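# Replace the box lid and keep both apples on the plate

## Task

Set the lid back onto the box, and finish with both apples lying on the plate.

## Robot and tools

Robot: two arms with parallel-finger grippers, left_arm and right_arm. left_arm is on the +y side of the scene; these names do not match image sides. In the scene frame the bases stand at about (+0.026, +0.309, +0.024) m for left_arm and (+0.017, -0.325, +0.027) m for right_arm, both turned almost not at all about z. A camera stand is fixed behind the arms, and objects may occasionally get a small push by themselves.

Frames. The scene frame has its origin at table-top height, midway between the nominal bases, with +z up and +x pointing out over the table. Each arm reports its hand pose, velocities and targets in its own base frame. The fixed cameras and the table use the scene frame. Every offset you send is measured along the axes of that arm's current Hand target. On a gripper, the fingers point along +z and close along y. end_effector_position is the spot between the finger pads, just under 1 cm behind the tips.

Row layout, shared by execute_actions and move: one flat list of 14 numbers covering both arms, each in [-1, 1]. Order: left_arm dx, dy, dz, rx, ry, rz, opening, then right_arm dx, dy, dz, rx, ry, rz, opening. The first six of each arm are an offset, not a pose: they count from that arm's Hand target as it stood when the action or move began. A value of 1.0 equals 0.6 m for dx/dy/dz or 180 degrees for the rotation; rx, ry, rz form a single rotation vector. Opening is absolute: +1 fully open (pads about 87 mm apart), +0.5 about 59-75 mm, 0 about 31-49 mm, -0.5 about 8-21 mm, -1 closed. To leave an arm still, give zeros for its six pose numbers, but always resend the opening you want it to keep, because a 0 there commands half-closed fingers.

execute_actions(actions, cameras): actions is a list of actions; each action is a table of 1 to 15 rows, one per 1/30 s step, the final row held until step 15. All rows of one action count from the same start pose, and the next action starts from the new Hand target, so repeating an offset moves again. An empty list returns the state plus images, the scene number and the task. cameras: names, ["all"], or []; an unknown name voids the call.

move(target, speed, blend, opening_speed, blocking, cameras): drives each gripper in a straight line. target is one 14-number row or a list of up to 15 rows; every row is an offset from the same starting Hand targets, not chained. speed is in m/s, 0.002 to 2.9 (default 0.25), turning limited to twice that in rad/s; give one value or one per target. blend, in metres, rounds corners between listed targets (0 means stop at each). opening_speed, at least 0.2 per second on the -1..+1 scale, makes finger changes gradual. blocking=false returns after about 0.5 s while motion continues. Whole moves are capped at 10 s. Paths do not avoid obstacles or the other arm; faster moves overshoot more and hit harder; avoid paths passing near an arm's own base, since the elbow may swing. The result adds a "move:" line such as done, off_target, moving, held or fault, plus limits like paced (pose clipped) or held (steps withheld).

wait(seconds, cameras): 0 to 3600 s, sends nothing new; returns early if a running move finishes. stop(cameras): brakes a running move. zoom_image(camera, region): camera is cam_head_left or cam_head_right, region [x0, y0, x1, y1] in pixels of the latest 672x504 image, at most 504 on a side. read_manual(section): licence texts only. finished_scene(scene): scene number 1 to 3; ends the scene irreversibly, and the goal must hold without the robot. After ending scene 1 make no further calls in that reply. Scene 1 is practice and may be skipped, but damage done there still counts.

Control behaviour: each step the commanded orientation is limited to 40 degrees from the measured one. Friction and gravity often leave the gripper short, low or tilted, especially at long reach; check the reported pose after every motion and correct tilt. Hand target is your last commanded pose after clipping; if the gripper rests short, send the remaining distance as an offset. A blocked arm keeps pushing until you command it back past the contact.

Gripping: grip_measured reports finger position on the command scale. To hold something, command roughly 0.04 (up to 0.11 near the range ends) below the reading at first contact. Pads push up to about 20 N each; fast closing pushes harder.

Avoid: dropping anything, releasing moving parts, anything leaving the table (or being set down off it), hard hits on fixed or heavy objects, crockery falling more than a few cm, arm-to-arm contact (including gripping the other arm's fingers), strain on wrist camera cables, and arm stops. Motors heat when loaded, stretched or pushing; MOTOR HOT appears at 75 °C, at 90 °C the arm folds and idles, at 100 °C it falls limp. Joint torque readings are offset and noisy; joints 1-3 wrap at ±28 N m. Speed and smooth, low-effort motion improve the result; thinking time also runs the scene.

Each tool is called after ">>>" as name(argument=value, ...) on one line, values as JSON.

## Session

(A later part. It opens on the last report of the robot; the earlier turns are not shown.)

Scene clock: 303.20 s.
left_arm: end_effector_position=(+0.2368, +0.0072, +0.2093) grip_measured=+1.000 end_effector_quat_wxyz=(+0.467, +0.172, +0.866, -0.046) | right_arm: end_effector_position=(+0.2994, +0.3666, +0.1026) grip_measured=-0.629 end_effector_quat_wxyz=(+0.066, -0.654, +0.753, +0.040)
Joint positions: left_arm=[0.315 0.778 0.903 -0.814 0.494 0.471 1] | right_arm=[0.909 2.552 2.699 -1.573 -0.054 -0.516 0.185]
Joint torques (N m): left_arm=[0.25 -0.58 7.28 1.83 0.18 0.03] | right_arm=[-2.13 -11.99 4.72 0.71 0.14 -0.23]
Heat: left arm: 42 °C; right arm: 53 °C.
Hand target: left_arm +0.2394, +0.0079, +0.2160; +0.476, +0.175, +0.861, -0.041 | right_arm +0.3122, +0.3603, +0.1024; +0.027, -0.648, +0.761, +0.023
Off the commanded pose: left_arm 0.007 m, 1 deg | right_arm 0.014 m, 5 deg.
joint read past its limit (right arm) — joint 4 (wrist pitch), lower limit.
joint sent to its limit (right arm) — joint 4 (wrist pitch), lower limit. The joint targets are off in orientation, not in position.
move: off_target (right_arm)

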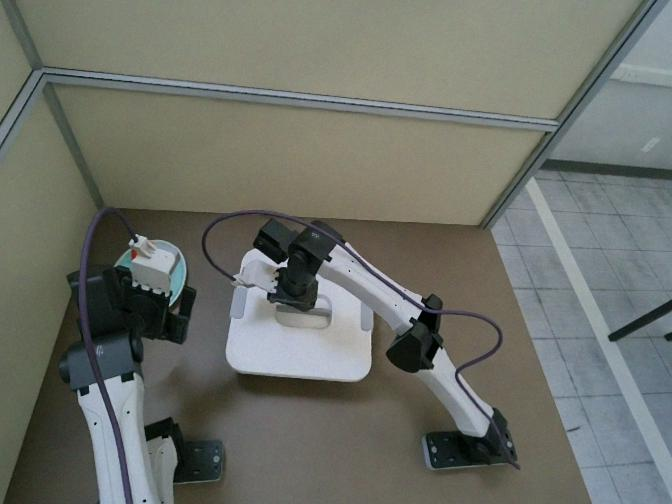

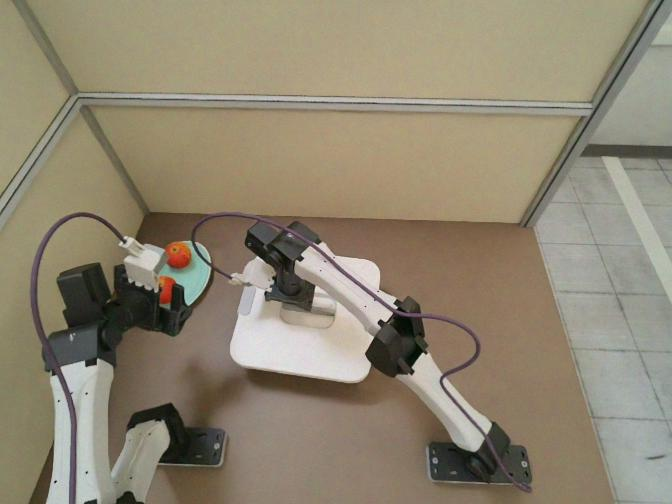

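>>> move(target=[[0,0,0,0,0,0,1,-0.0115,0.0097,-0.0427,0,0,0,-0.75],[0,0,0,0,0,0,1,-0.008,0.0097,0.0073,0,0,0,-0.75],[0,0,0,0,0,0,1,-0.0063,0.0097,0.0307,0,0,0,-0.75]], speed=[0.1,0.08,0.04], cameras=["all"])

>>> zoom_image(camera="cam_head_right", region=[210, 210, 420, 420])

>>> zoom_image(camera="cam_head_left", region=[210, 210, 420, 420])

Scene clock: 314.07 s.
left_arm: end_effector_position=(+0.2368, +0.0072, +0.2093) grip_measured=+1.000 end_effector_quat_wxyz=(+0.467, +0.172, +0.866, -0.046) | right_arm: end_effector_position=(+0.3001, +0.3664, +0.1027) grip_measured=-0.629 end_effector_quat_wxyz=(+0.066, -0.653, +0.753, +0.039)
Joint positions: left_arm=[0.315 0.778 0.903 -0.814 0.494 0.471 1] | right_arm=[0.909 2.557 2.709 -1.578 -0.05 -0.516 0.185]
Joint torques (N m): left_arm=[0.14 -0.43 7.34 1.88 0.17 0.03] | right_arm=[-0.58 -8.61 5.09 0.76 0.12 -0.04]
Heat: left arm: 42 °C; right arm: 57 °C.
Hand target: left_arm +0.2394, +0.0079, +0.2160; +0.476, +0.175, +0.861, -0.041 | right_arm +0.3073, +0.3662, +0.0842; +0.027, -0.648, +0.761, +0.023
Off the commanded pose: left_arm 0.007 m, 1 deg | right_arm 0.020 m, 5 deg.
joint read past its limit (right arm) — joint 4 (wrist pitch), lower limit.
joint sent to its limit (right arm) — joint 4 (wrist pitch), lower limit. The joint targets are off in orientation, not in position.
move: off_target (right_arm)

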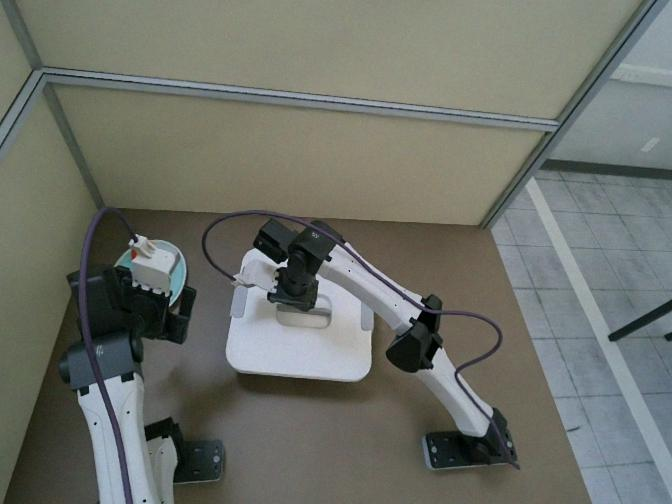

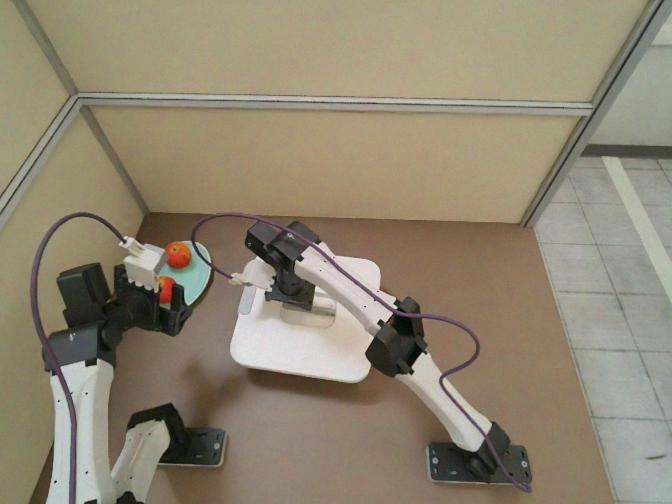

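Scaled by 2.400 from the camera's image (finer frame: 960x720).

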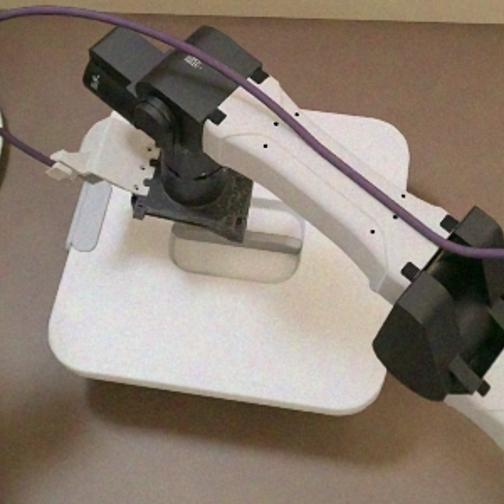

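Scaled by 2.400 from the camera's image (finer frame: 960x720).

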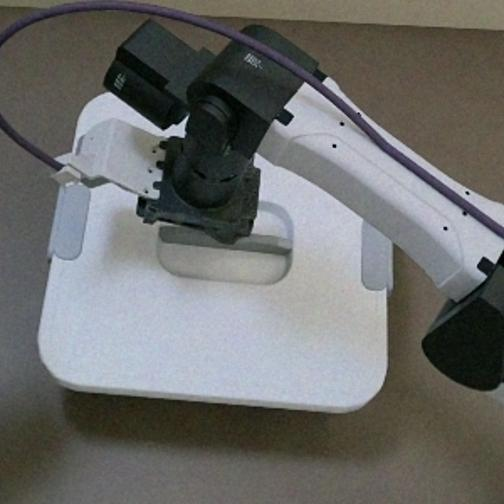

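>>> move(target=[0,0,0,0,0,0,1,-0.003,-0.008,-0.0498,0,0,0,-0.75], speed=0.08, cameras=["all"])

>>> zoom_image(camera="cam_head_right", region=[210, 210, 420, 420])

>>> zoom_image(camera="cam_head_left", region=[210, 210, 420, 420])

Scene clock: 323.97 s.
left_arm: end_effector_position=(+0.2368, +0.0072, +0.2093) grip_measured=+1.000 end_effector_quat_wxyz=(+0.467, +0.172, +0.866, -0.046) | right_arm: end_effector_position=(+0.3001, +0.3663, +0.1029) grip_measured=-0.629 end_effector_quat_wxyz=(+0.066, -0.653, +0.753, +0.039)
Joint positions: left_arm=[0.315 0.778 0.903 -0.814 0.494 0.471 1] | right_arm=[0.909 2.557 2.71 -1.579 -0.05 -0.516 0.185]
Joint torques (N m): left_arm=[-0.05 -0.5 7.3 1.85 0.2 0.03] | right_arm=[-1.35 -13.37 5.75 0.77 0.15 -0.15]
Heat: left arm: 42 °C; right arm: 58 °C.
Hand target: left_arm +0.2394, +0.0079, +0.2160; +0.476, +0.175, +0.861, -0.041 | right_arm +0.3120, +0.3651, +0.1142; +0.027, -0.648, +0.761, +0.023
Off the commanded pose: left_arm 0.007 m, 1 deg | right_arm 0.016 m, 5 deg.
joint read past its limit (right arm) — joint 4 (wrist pitch), lower limit.
joint sent to its limit (right arm) — joint 4 (wrist pitch), lower limit. The joint targets are off in orientation, not in position.
move: off_target (right_arm)

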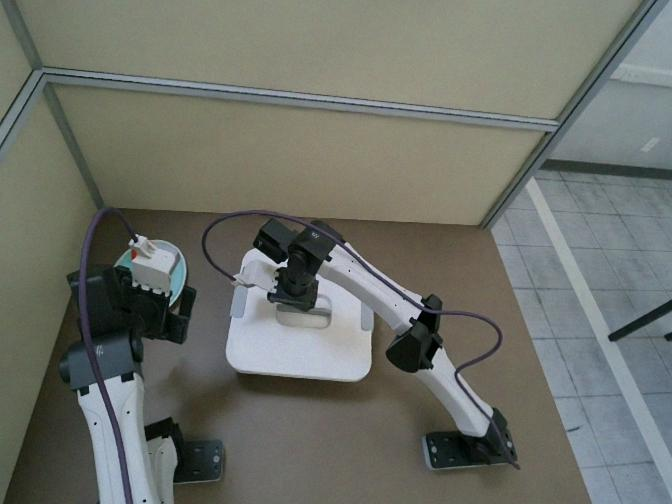

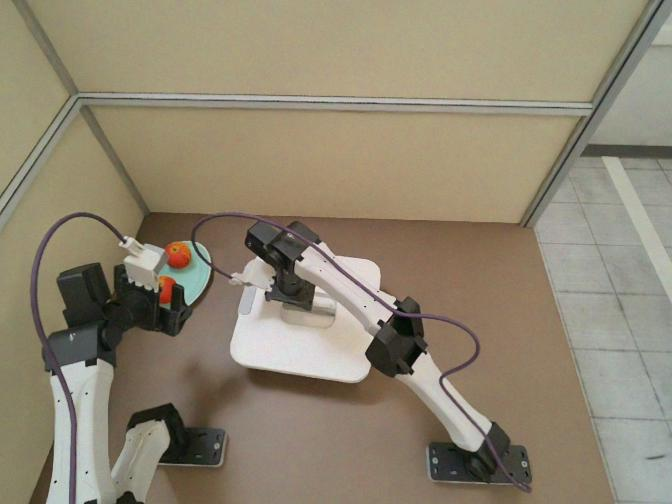

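Scaled by 2.400 from the camera's image (finer frame: 960x720).

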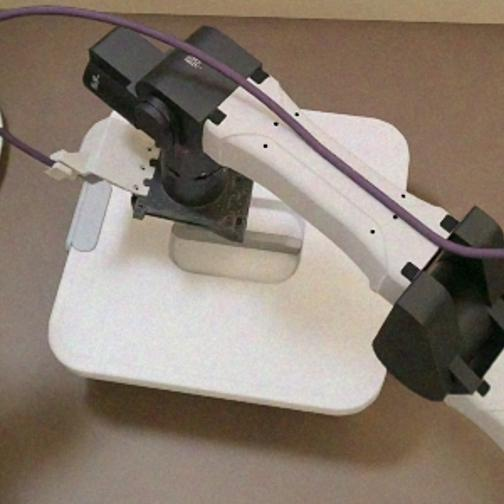

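Scaled by 2.400 from the camera's image (finer frame: 960x720).

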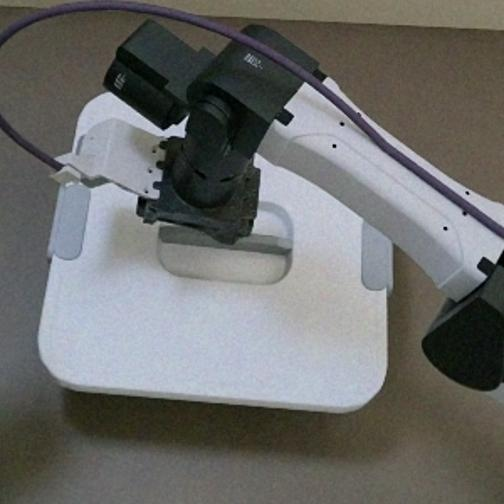

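>>> move(target=[0,0,0,0,0,0,1,-0.003,0,-0.043,0,0,0,-0.75], speed=0.1, cameras=["all"])

>>> zoom_image(camera="cam_head_right", region=[210, 210, 420, 420])

>>> zoom_image(camera="cam_head_left", region=[210, 210, 420, 420])

Scene clock: 328.10 s.
left_arm: end_effector_position=(+0.2368, +0.0072, +0.2093) grip_measured=+1.000 end_effector_quat_wxyz=(+0.467, +0.172, +0.866, -0.046) | right_arm: end_effector_position=(+0.3052, +0.3641, +0.1062) grip_measured=-0.629 end_effector_quat_wxyz=(+0.073, -0.650, +0.756, +0.035)
Joint positions: left_arm=[0.315 0.778 0.903 -0.814 0.494 0.471 1] | right_arm=[0.901 2.55 2.71 -1.573 -0.042 -0.516 0.185]
Joint torques (N m): left_arm=[0.16 -0.4 7.34 1.81 0.17 0.07] | right_arm=[-0.55 -17.02 5.86 0.74 0.08 -0.16]
Heat: left arm: 42 °C; right arm: 60 °C.
Hand target: left_arm +0.2394, +0.0079, +0.2160; +0.476, +0.175, +0.861, -0.041 | right_arm +0.3120, +0.3651, +0.1401; +0.027, -0.648, +0.761, +0.023
Off the commanded pose: left_arm 0.007 m, 1 deg | right_arm 0.035 m, 6 deg.
joint read past its limit (right arm) — joint 4 (wrist pitch), lower limit.
joint sent to its limit (right arm) — joint 4 (wrist pitch), lower limit. The joint targets are off in orientation, not in position.
move: off_target (right_arm)

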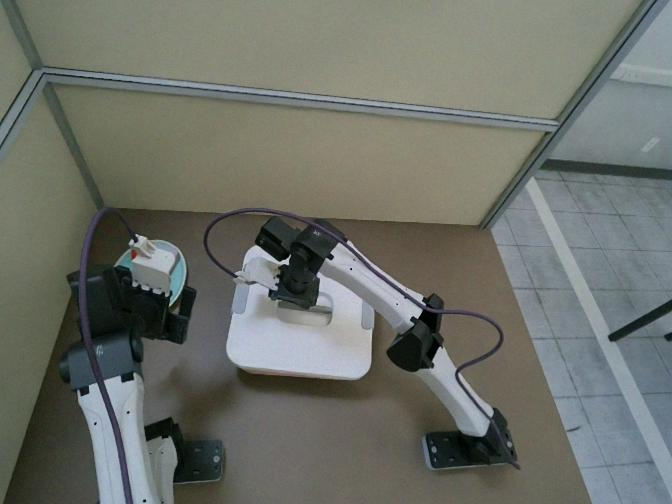

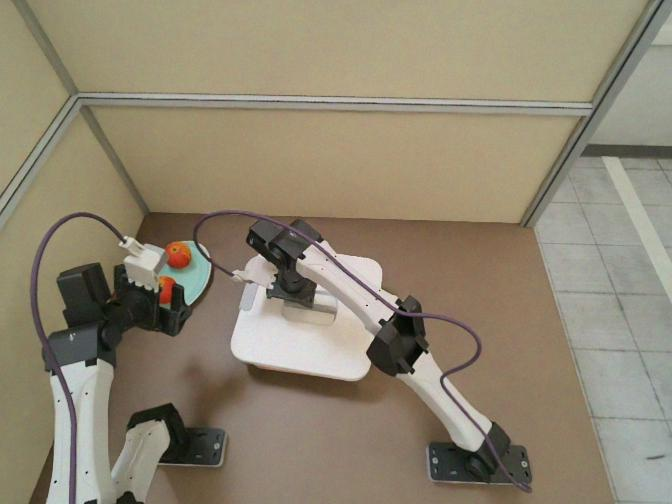

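Scaled by 2.400 from the camera's image (finer frame: 960x720).

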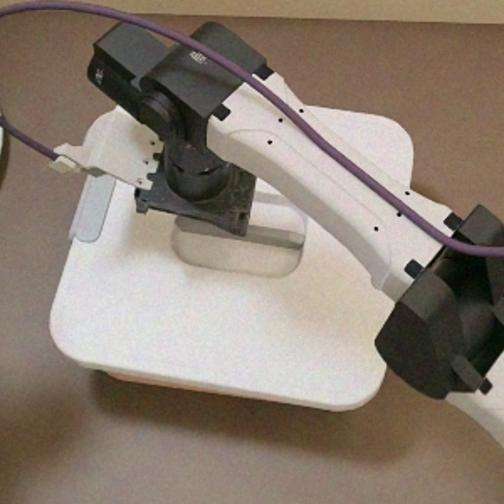

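Scaled by 2.400 from the camera's image (finer frame: 960x720).

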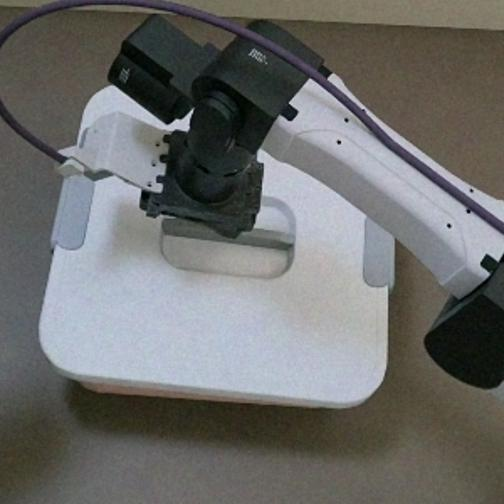

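>>> move(target=[0,0,0,0,0,0,1,0.006,0,0.093,0,0,0,-0.75], speed=0.1, cameras=["all"])

>>> zoom_image(camera="cam_head_right", region=[210, 210, 420, 420])

>>> zoom_image(camera="cam_head_left", region=[210, 210, 420, 420])

Scene clock: 333.67 s.
left_arm: end_effector_position=(+0.2368, +0.0072, +0.2093) grip_measured=+1.000 end_effector_quat_wxyz=(+0.467, +0.172, +0.866, -0.046) | right_arm: end_effector_position=(+0.3055, +0.3644, +0.1026) grip_measured=-0.629 end_effector_quat_wxyz=(+0.070, -0.650, +0.756, +0.035)
Joint positions: left_arm=[0.315 0.778 0.903 -0.814 0.494 0.471 1] | right_arm=[0.901 2.565 2.724 -1.58 -0.041 -0.516 0.185]
Joint torques (N m): left_arm=[0.17 -0.49 7.23 1.81 0.17 0] | right_arm=[-0.68 -8.51 5.26 0.77 0.07 -0.16]
Heat: left arm: 42 °C; right arm: 64 °C.
Hand target: left_arm +0.2394, +0.0079, +0.2160; +0.476, +0.175, +0.861, -0.041 | right_arm +0.3120, +0.3654, +0.0842; +0.027, -0.648, +0.761, +0.023
Off the commanded pose: left_arm 0.007 m, 1 deg | right_arm 0.020 m, 5 deg.
joint read past its limit (right arm) — joint 4 (wrist pitch), lower limit.
joint sent to its limit (right arm) — joint 4 (wrist pitch), lower limit. The joint targets are off in orientation, not in position.
move: off_target (right_arm)

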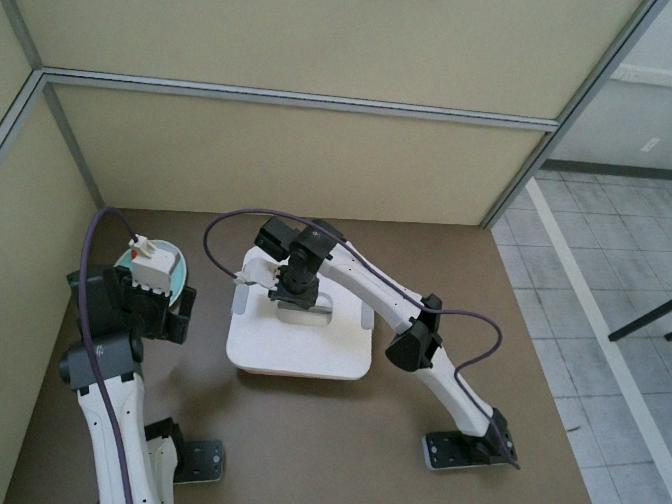

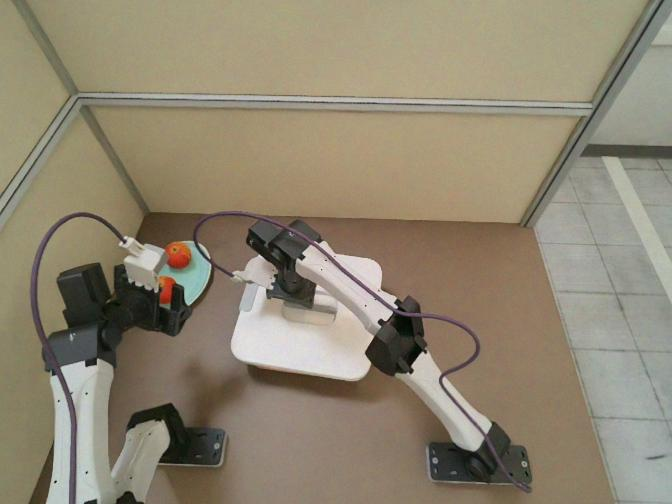

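Scaled by 2.400 from the camera's image (finer frame: 960x720).

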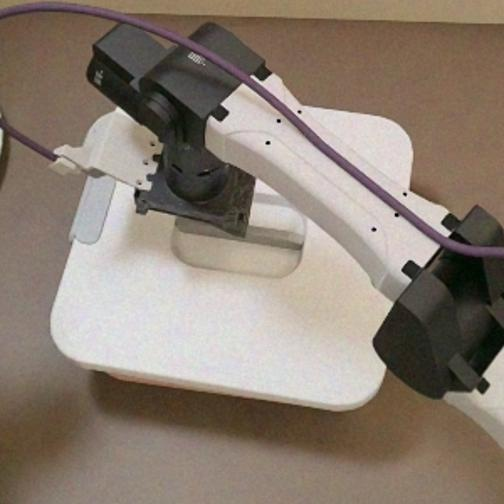

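Scaled by 2.400 from the camera's image (finer frame: 960x720).

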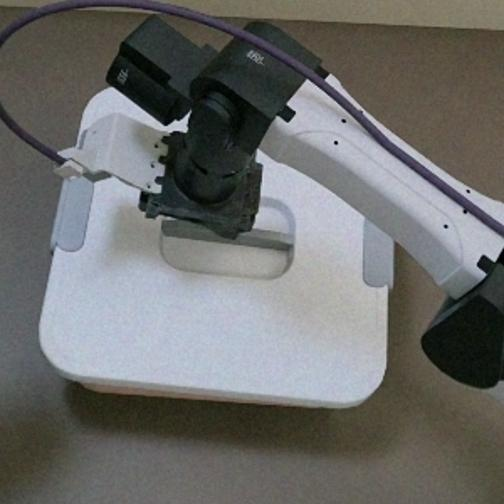

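>>> move(target=[[0,0,0,0,0,0,1,0.001,0.018,-0.02,0,0,0,-0.75],[0,0,0,0,0,0,1,0.001,0.018,0,0,0,0,-0.75],[0,0,0,0,0,0,1,-0.0015,0.01,-0.026,0,0,0,-0.75],[0,0,0,0,0,0,1,-0.0015,0.01,-0.026,0,0,0,-0.1],[0,0,0,0,0,0,1,-0.01,0.01,-0.14,0,0,0,-0.1],[0,0,0,0,0,0,1,0.45,-0.05,-0.14,0,0,0,-1]], speed=[0.05,0.05,0.05,0.05,0.15,0.3], opening_speed=2, cameras=["all"])

>>> zoom_image(camera="cam_head_right", region=[210, 210, 420, 420])

>>> zoom_image(camera="cam_head_left", region=[210, 210, 420, 420])

Scene clock: 347.20 s.
left_arm: end_effector_position=(+0.2368, +0.0072, +0.2093) grip_measured=+1.000 end_effector_quat_wxyz=(+0.467, +0.172, +0.866, -0.046) | right_arm: end_effector_position=(+0.3009, +0.0873, +0.1416) grip_measured=-0.999 end_effector_quat_wxyz=(+0.014, -0.643, +0.766, +0.022)
Joint positions: left_arm=[0.315 0.778 0.903 -0.814 0.494 0.471 1] | right_arm=[0.367 1.797 1.645 -1.406 -0.052 -1.029 0]
Joint torques (N m): left_arm=[0.1 -0.47 7.16 1.82 0.19 0] | right_arm=[0.47 -9.85 4.18 0.34 -0.12 -0.28]
Heat: left arm: 42 °C; right arm: 61 °C.
Hand target: left_arm +0.2394, +0.0079, +0.2160; +0.476, +0.175, +0.861, -0.041 | right_arm +0.2976, +0.0890, +0.1490; +0.027, -0.648, +0.761, +0.023
Off the commanded pose: left_arm 0.007 m, 1 deg | right_arm 0.008 m, 2 deg.
move: done; target 4's new opening was sent with right_arm's hand 0.003 m and 5 deg from that target

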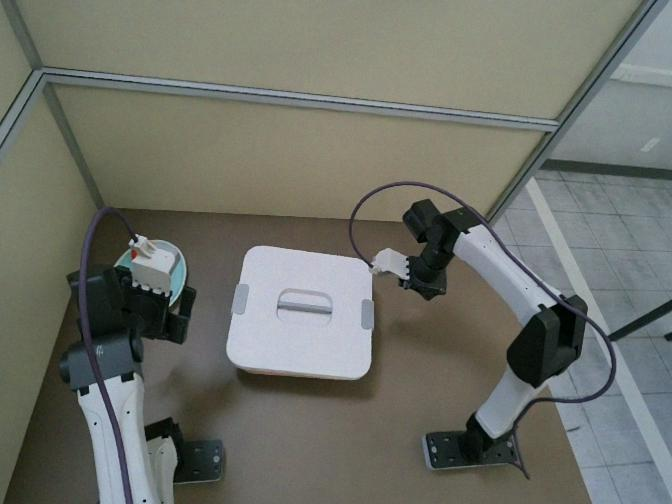

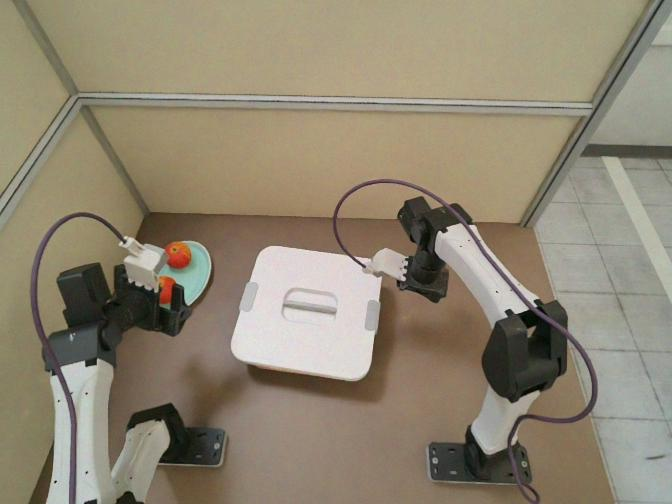

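Scaled by 2.400 from the camera's image (finer frame: 960x720).

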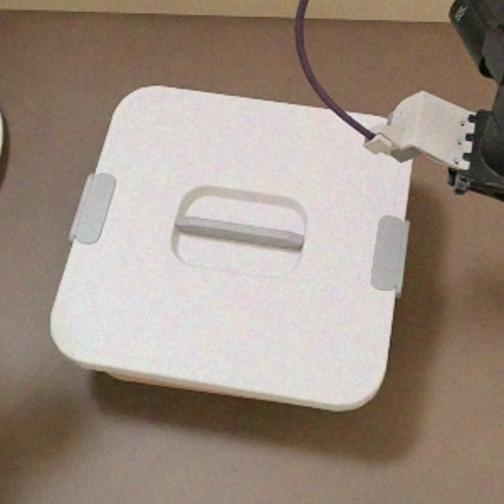

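Scaled by 2.400 from the camera's image (finer frame: 960x720).

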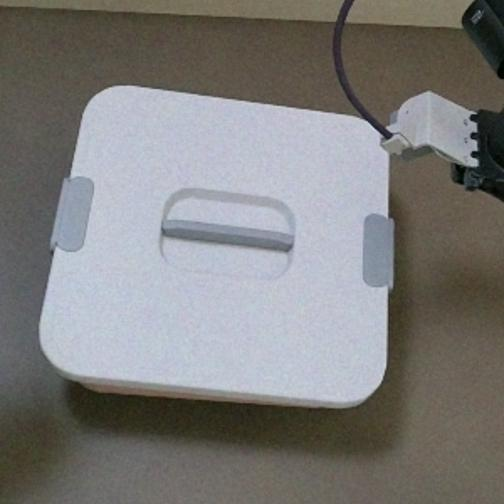

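>>> move(target=[[0,-0.3223,0.0845,0.0712,0.3098,0.065,-1,0,0,0,0,0,0,-1],[0.0833,-0.332,0.1388,0.0712,0.3098,0.065,-1,0,0,0,0,0,0,-1],[0.1112,-0.3352,0.157,0.0712,0.3098,0.065,-1,0,0,0,0,0,0,-1]], speed=[0.3,0.12,0.05], cameras=["all"])

>>> zoom_image(camera="cam_head_right", region=[210, 210, 420, 420])

>>> zoom_image(camera="cam_head_left", region=[210, 210, 420, 420])

Scene clock: 366.53 s.
left_arm: end_effector_position=(+0.2122, -0.1791, +0.0991) grip_measured=-0.999 end_effector_quat_wxyz=(-0.009, +0.309, +0.951, +0.010) | right_arm: end_effector_position=(+0.3009, +0.0873, +0.1416) grip_measured=-0.999 end_effector_quat_wxyz=(+0.014, -0.643, +0.766, +0.022)
Joint positions: left_arm=[-0.698 1.777 1.441 -1.258 -0.012 -0.071 0] | right_arm=[0.367 1.797 1.645 -1.406 -0.052 -1.029 0]
Joint torques (N m): left_arm=[-0.18 -7.72 2.37 0.91 0.11 -0.04] | right_arm=[0.51 -9.81 4.23 0.4 -0.11 -0.23]
Heat: left arm: 42 °C; right arm: 58 °C.
Hand target: left_arm +0.2145, -0.1850, +0.0899; -0.001, +0.307, +0.952, +0.000 | right_arm +0.2976, +0.0890, +0.1490; +0.027, -0.648, +0.761, +0.023
Off the commanded pose: left_arm 0.011 m, 2 deg | right_arm 0.008 m, 2 deg.
move: off_target (left_arm)

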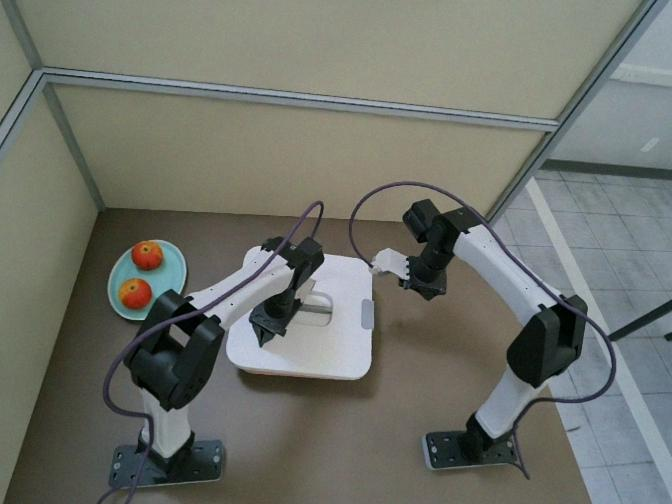

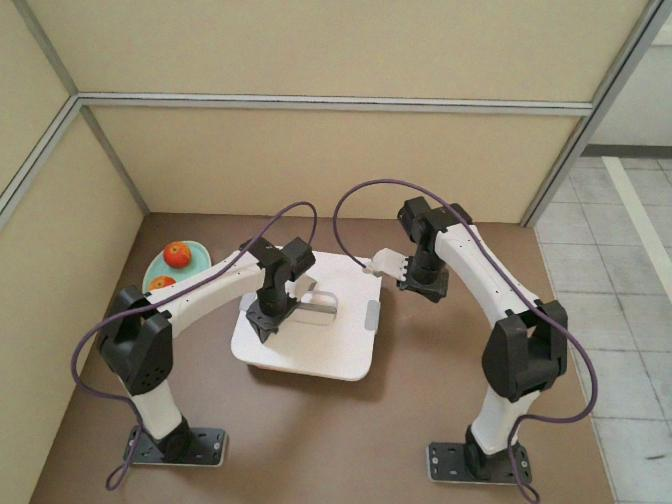

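Scaled by 2.400 from the camera's image (finer frame: 960x720).

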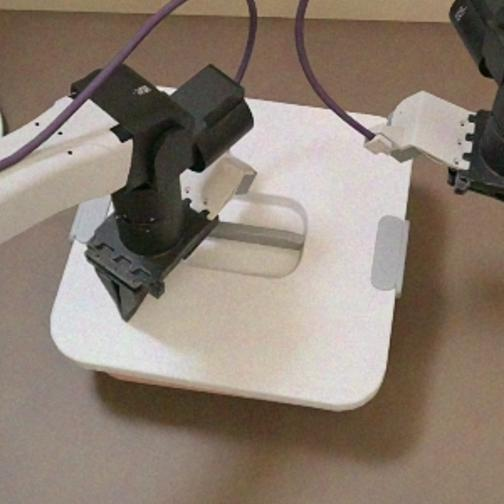

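Scaled by 2.400 from the camera's image (finer frame: 960x720).

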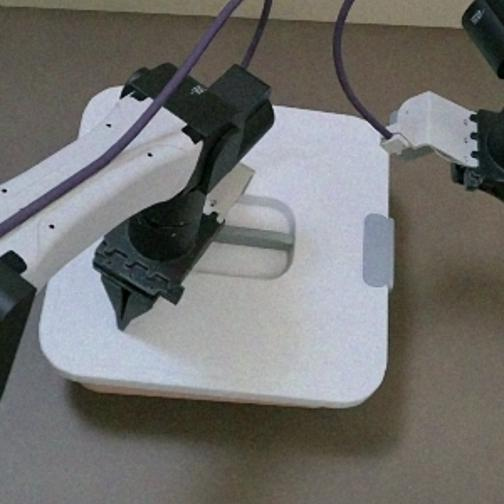

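>>> move(target=[[0,0,-0.08,0,0,0,-1,0,0,0,0,0,0,-1],[-0.1468,0.0956,-0.08,0,0,0,-1,0,0,0,0,0,0,-1],[-0.1468,0.0956,-0.02,0,0,0,-1,0,0,0,0,0,0,-1],[-0.1468,0.0956,0,0,0,0,-1,0,0,0,0,0,0,-1]], speed=[0.2,0.25,0.15,0.06], cameras=["all"])

>>> zoom_image(camera="cam_head_right", region=[210, 210, 420, 420])

>>> zoom_image(camera="cam_head_left", region=[210, 210, 420, 420])

Scene clock: 380.60 s.
left_arm: end_effector_position=(+0.3184, -0.1862, +0.0990) grip_measured=-0.999 end_effector_quat_wxyz=(-0.003, +0.303, +0.953, +0.006) | right_arm: end_effector_position=(+0.3009, +0.0873, +0.1416) grip_measured=-0.999 end_effector_quat_wxyz=(+0.014, -0.643, +0.766, +0.022)
Joint positions: left_arm=[-0.542 2.131 1.935 -1.382 -0.01 0.073 0] | right_arm=[0.367 1.797 1.645 -1.406 -0.052 -1.029 0]
Joint torques (N m): left_arm=[-0.13 -10.66 2.45 0.74 0.09 0.11] | right_arm=[0.38 -9.92 4.12 0.39 -0.11 -0.28]
Heat: left arm: 40 °C; right arm: 56 °C.
Hand target: left_arm +0.3195, -0.1898, +0.0898; -0.001, +0.307, +0.952, +0.000 | right_arm +0.2976, +0.0890, +0.1490; +0.027, -0.648, +0.761, +0.023
Off the commanded pose: left_arm 0.010 m, 1 deg | right_arm 0.008 m, 2 deg.
move: done

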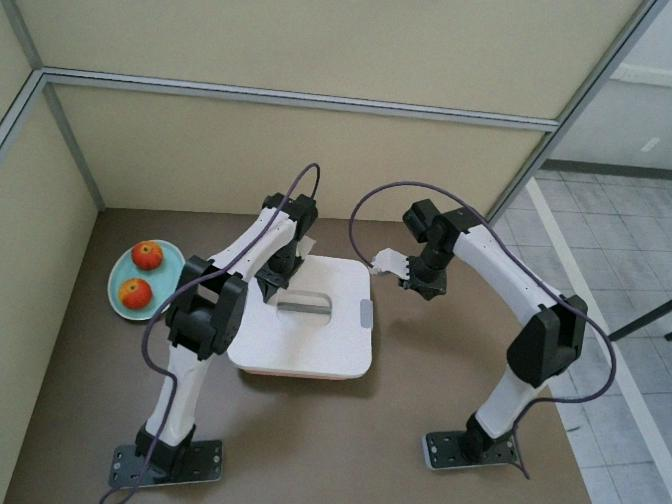

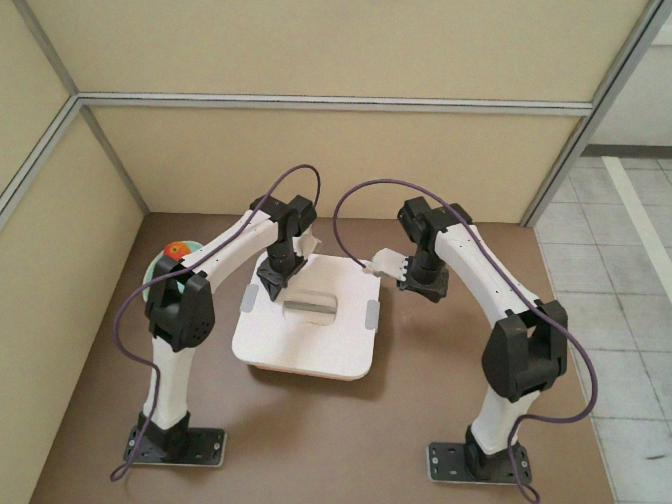

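Scaled by 2.400 from the camera's image (finer frame: 960x720).

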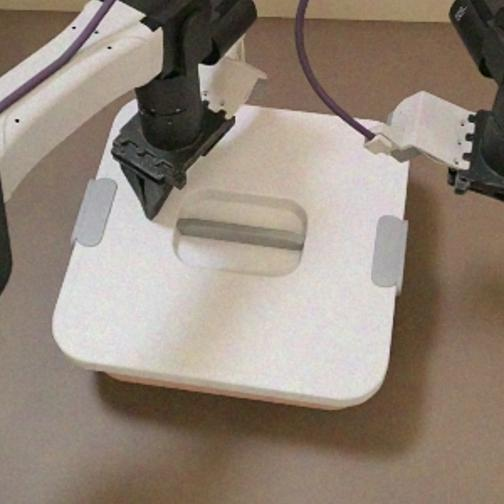

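Scaled by 2.400 from the camera's image (finer frame: 960x720).

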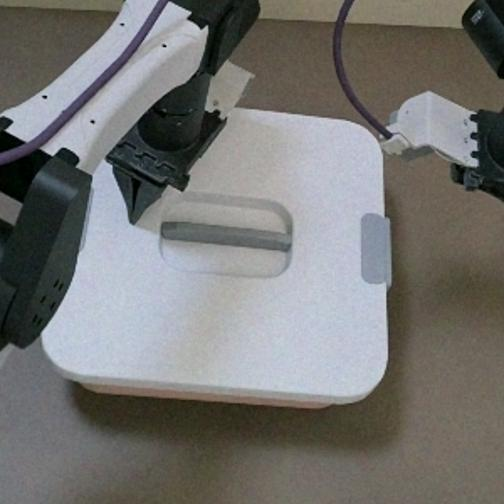

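>>> move(target=[[0,0,0,0,0,0,-1,-0.2462,0.1908,0.0542,0,0,0,-1],[0,0,0,0,0,0,-1,-0.241,0.1908,0.1273,0,0,0,-1],[0,0,0,0,0,0,-1,-0.2365,0.2155,0.136,0,0,0,-1]], speed=[0.25,0.08,0.04], cameras=["all"])

>>> zoom_image(camera="cam_head_right", region=[210, 210, 420, 420])

>>> zoom_image(camera="cam_head_left", region=[210, 210, 420, 420])

Scene clock: 395.33 s.
left_arm: end_effector_position=(+0.3183, -0.1862, +0.0989) grip_measured=-0.999 end_effector_quat_wxyz=(-0.003, +0.303, +0.953, +0.006) | right_arm: end_effector_position=(+0.2005, +0.2512, +0.0890) grip_measured=-0.999 end_effector_quat_wxyz=(+0.035, -0.649, +0.760, +0.011)
Joint positions: left_arm=[-0.542 2.131 1.935 -1.382 -0.01 0.073 0] | right_arm=[0.953 1.837 1.487 -1.149 -0.004 -0.46 0]
Joint torques (N m): left_arm=[-0.21 -10.63 2.45 0.74 0.11 0.06] | right_arm=[0.8 -6.93 2.58 0.8 -0.23 -0.04]
Heat: left arm: 39 °C; right arm: 55 °C.
Hand target: left_arm +0.3194, -0.1898, +0.0897; -0.001, +0.307, +0.952, +0.000 | right_arm +0.1935, +0.2550, +0.0775; +0.027, -0.648, +0.761, +0.023
Off the commanded pose: left_arm 0.010 m, 1 deg | right_arm 0.014 m, 2 deg.
move: off_target (right_arm)

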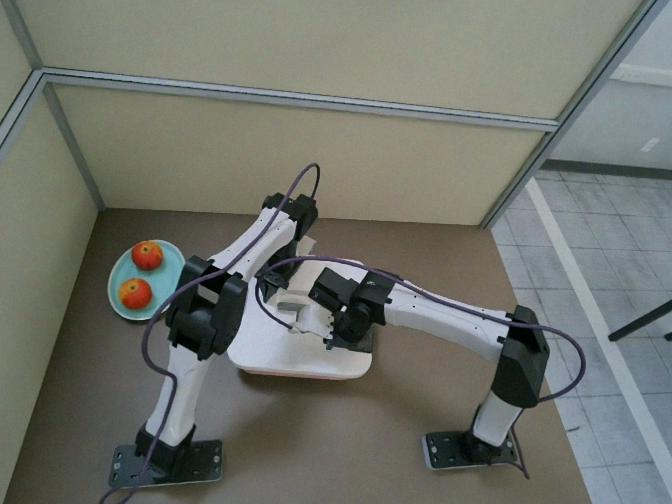

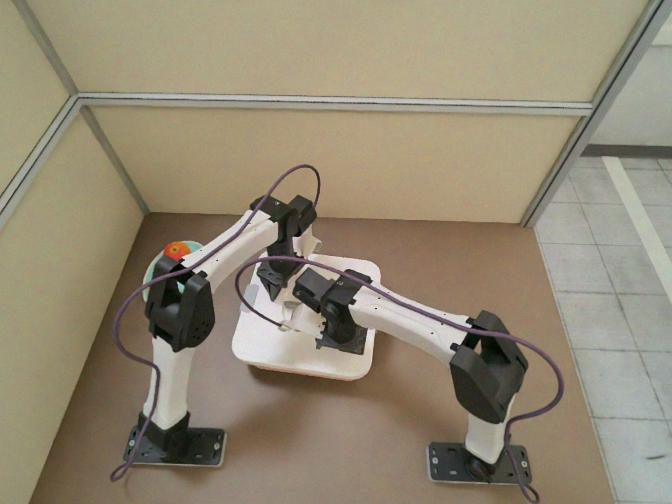

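Scaled by 2.400 from the camera's image (finer frame: 960x720).

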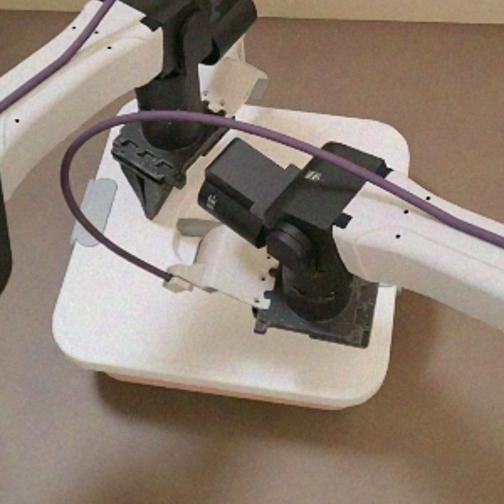

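Scaled by 2.400 from the camera's image (finer frame: 960x720).

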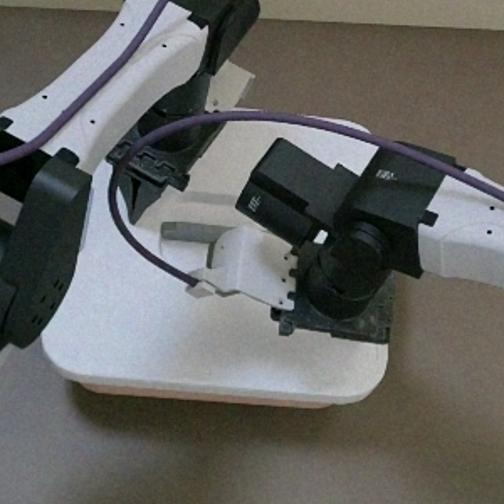

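>>> move(target=[[0,0,0,0,0,0,-1,-0.004,0,-0.05,0,0,0,-1],[0,0,0,0,0,0,-1,-0.01,0,-0.12,0,0,0,-1],[0,0,-0.1,0,0,0,-1,0.3,-0.07,-0.12,0,0,0,-1],[0.139,-0.1,-0.1,0,0,0,-1,0.3,-0.07,-0.12,0,0,0,-1],[0.139,-0.1,-0.02,0,0,0,-1,0.3,-0.07,-0.12,0,0,0,-1],[0.139,-0.1,0.005,0,0,0,-1,0.3,-0.07,-0.12,0,0,0,-1]], speed=[0.08,0.15,0.25,0.2,0.12,0.05], cameras=["all"])

>>> zoom_image(camera="cam_head_right", region=[210, 210, 420, 420])

>>> zoom_image(camera="cam_head_left", region=[210, 210, 420, 420])

Scene clock: 405.53 s.
left_arm: end_effector_position=(+0.2097, -0.1813, +0.0964) grip_measured=-0.999 end_effector_quat_wxyz=(-0.021, +0.310, +0.951, +0.013) | right_arm: end_effector_position=(+0.2070, +0.0661, +0.1353) grip_measured=-0.999 end_effector_quat_wxyz=(+0.019, -0.646, +0.763, +0.019)
Joint positions: left_arm=[-0.706 1.799 1.452 -1.271 -0.008 -0.077 0] | right_arm=[0.43 1.421 1.229 -1.353 -0.047 -0.976 0]
Joint torques (N m): left_arm=[0.17 -8.03 2.77 1.06 0.04 -0.02] | right_arm=[-0.59 -5.71 4.27 0.43 -0.12 -0.29]
Heat: left arm: 39 °C; right arm: 54 °C.
Hand target: left_arm +0.2167, -0.1899, +0.0869; -0.001, +0.307, +0.952, +0.000 | right_arm +0.2054, +0.0661, +0.1367; +0.027, -0.648, +0.761, +0.023
Off the commanded pose: left_arm 0.015 m, 3 deg | right_arm 0.002 m, 1 deg.
move: off_target (left_arm)

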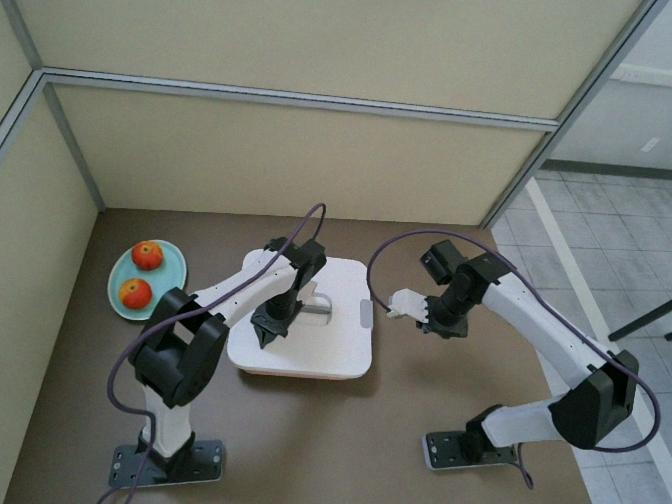

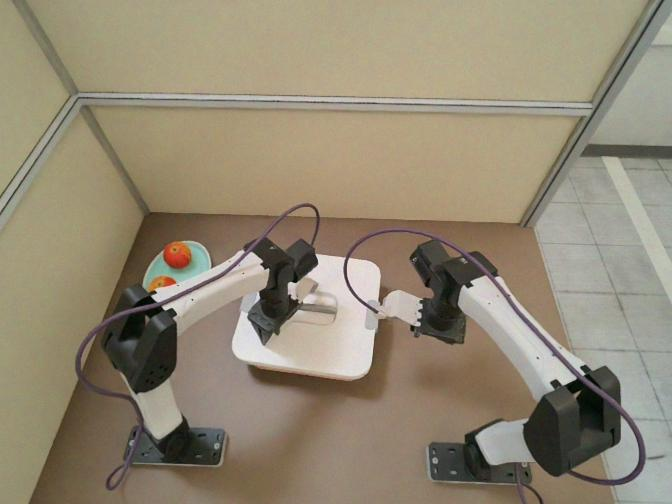

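Scaled by 2.400 from the camera's image (finer frame: 960x720).

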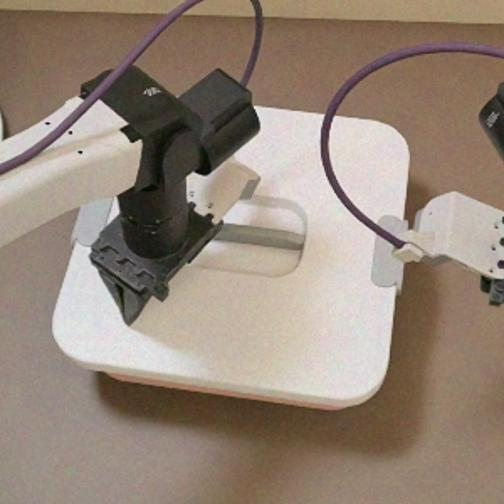

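Scaled by 2.400 from the camera's image (finer frame: 960x720).

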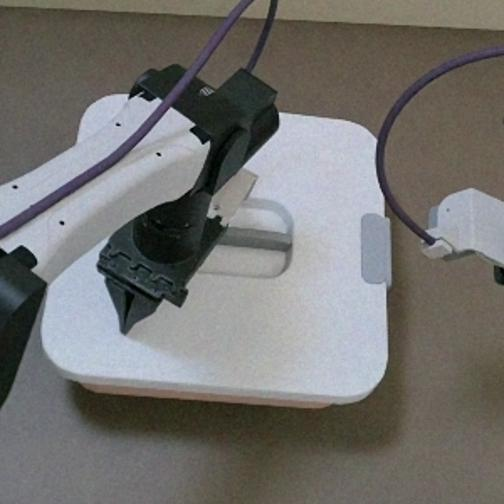

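>>> move(target=[[0,0,-0.13,0,0,0,-1,0,0,0,0,0,0,-1],[0.127,0.176,-0.15,0,0,0,-1,0,0,0,0,0,0,-1],[0.127,0.176,-0.15,0,0,0,-1,-0.3458,-0.1598,0.0,0,0,0,-1],[0.127,0.176,-0.15,0,0,0,-1,-0.341,-0.1598,0.075,0,0,0,-1],[0.127,0.176,-0.15,0,0,0,-1,-0.3398,-0.1598,0.1065,0,0,0,-1]], speed=[0.15,0.25,0.25,0.12,0.05], cameras=["all"])

>>> zoom_image(camera="cam_head_right", region=[210, 210, 420, 420])

>>> zoom_image(camera="cam_head_left", region=[210, 210, 420, 420])

Scene clock: 418.33 s.
left_arm: end_effector_position=(+0.2224, -0.0612, +0.1706) grip_measured=-0.999 end_effector_quat_wxyz=(-0.007, +0.305, +0.952, +0.004) | right_arm: end_effector_position=(+0.3300, +0.2529, +0.0916) grip_measured=-0.999 end_effector_quat_wxyz=(+0.017, -0.648, +0.761, +0.023)
Joint positions: left_arm=[-0.326 1.589 1.516 -1.512 -0.007 0.293 0] | right_arm=[0.7 2.257 2.117 -1.397 -0.047 -0.711 0]
Joint torques (N m): left_arm=[0.38 -9.07 4.94 0.14 0.04 0.11] | right_arm=[0.1 -10.97 3.28 0.73 -0.01 -0.11]
Heat: left arm: 38 °C; right arm: 52 °C.
Hand target: left_arm +0.2166, -0.0597, +0.1770; +0.000, +0.307, +0.952, +0.000 | right_arm +0.3334, +0.2559, +0.0873; +0.027, -0.647, +0.761, +0.023
Off the commanded pose: left_arm 0.009 m, 1 deg | right_arm 0.006 m, 1 deg.
move: done

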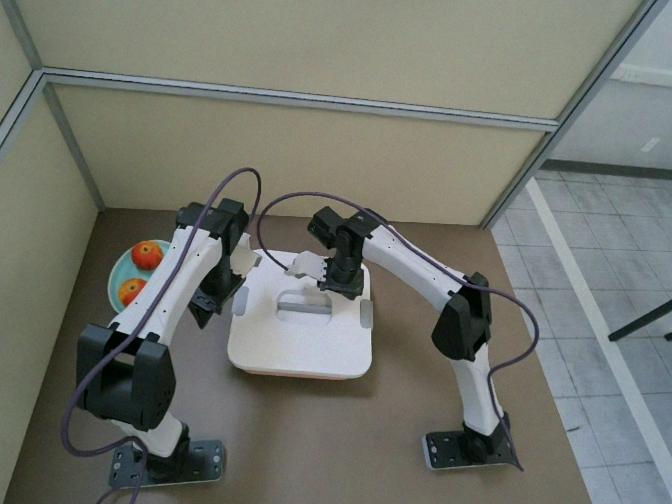

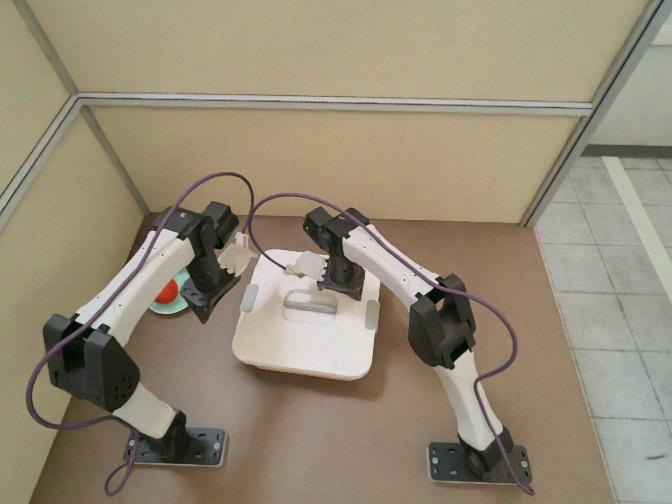

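Scaled by 2.400 from the camera's image (finer frame: 960x720).

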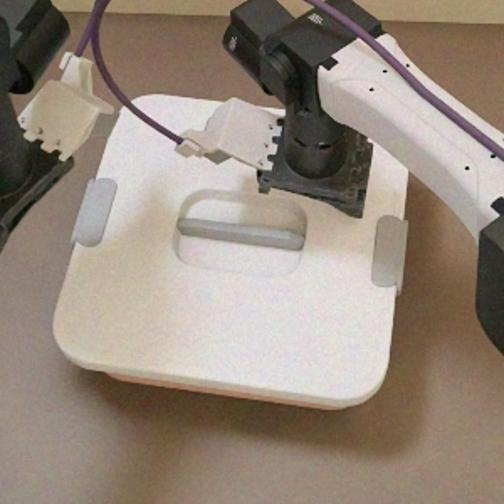

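Scaled by 2.400 from the camera's image (finer frame: 960x720).

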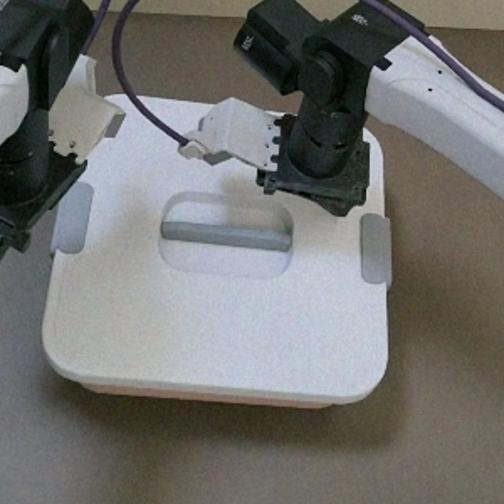

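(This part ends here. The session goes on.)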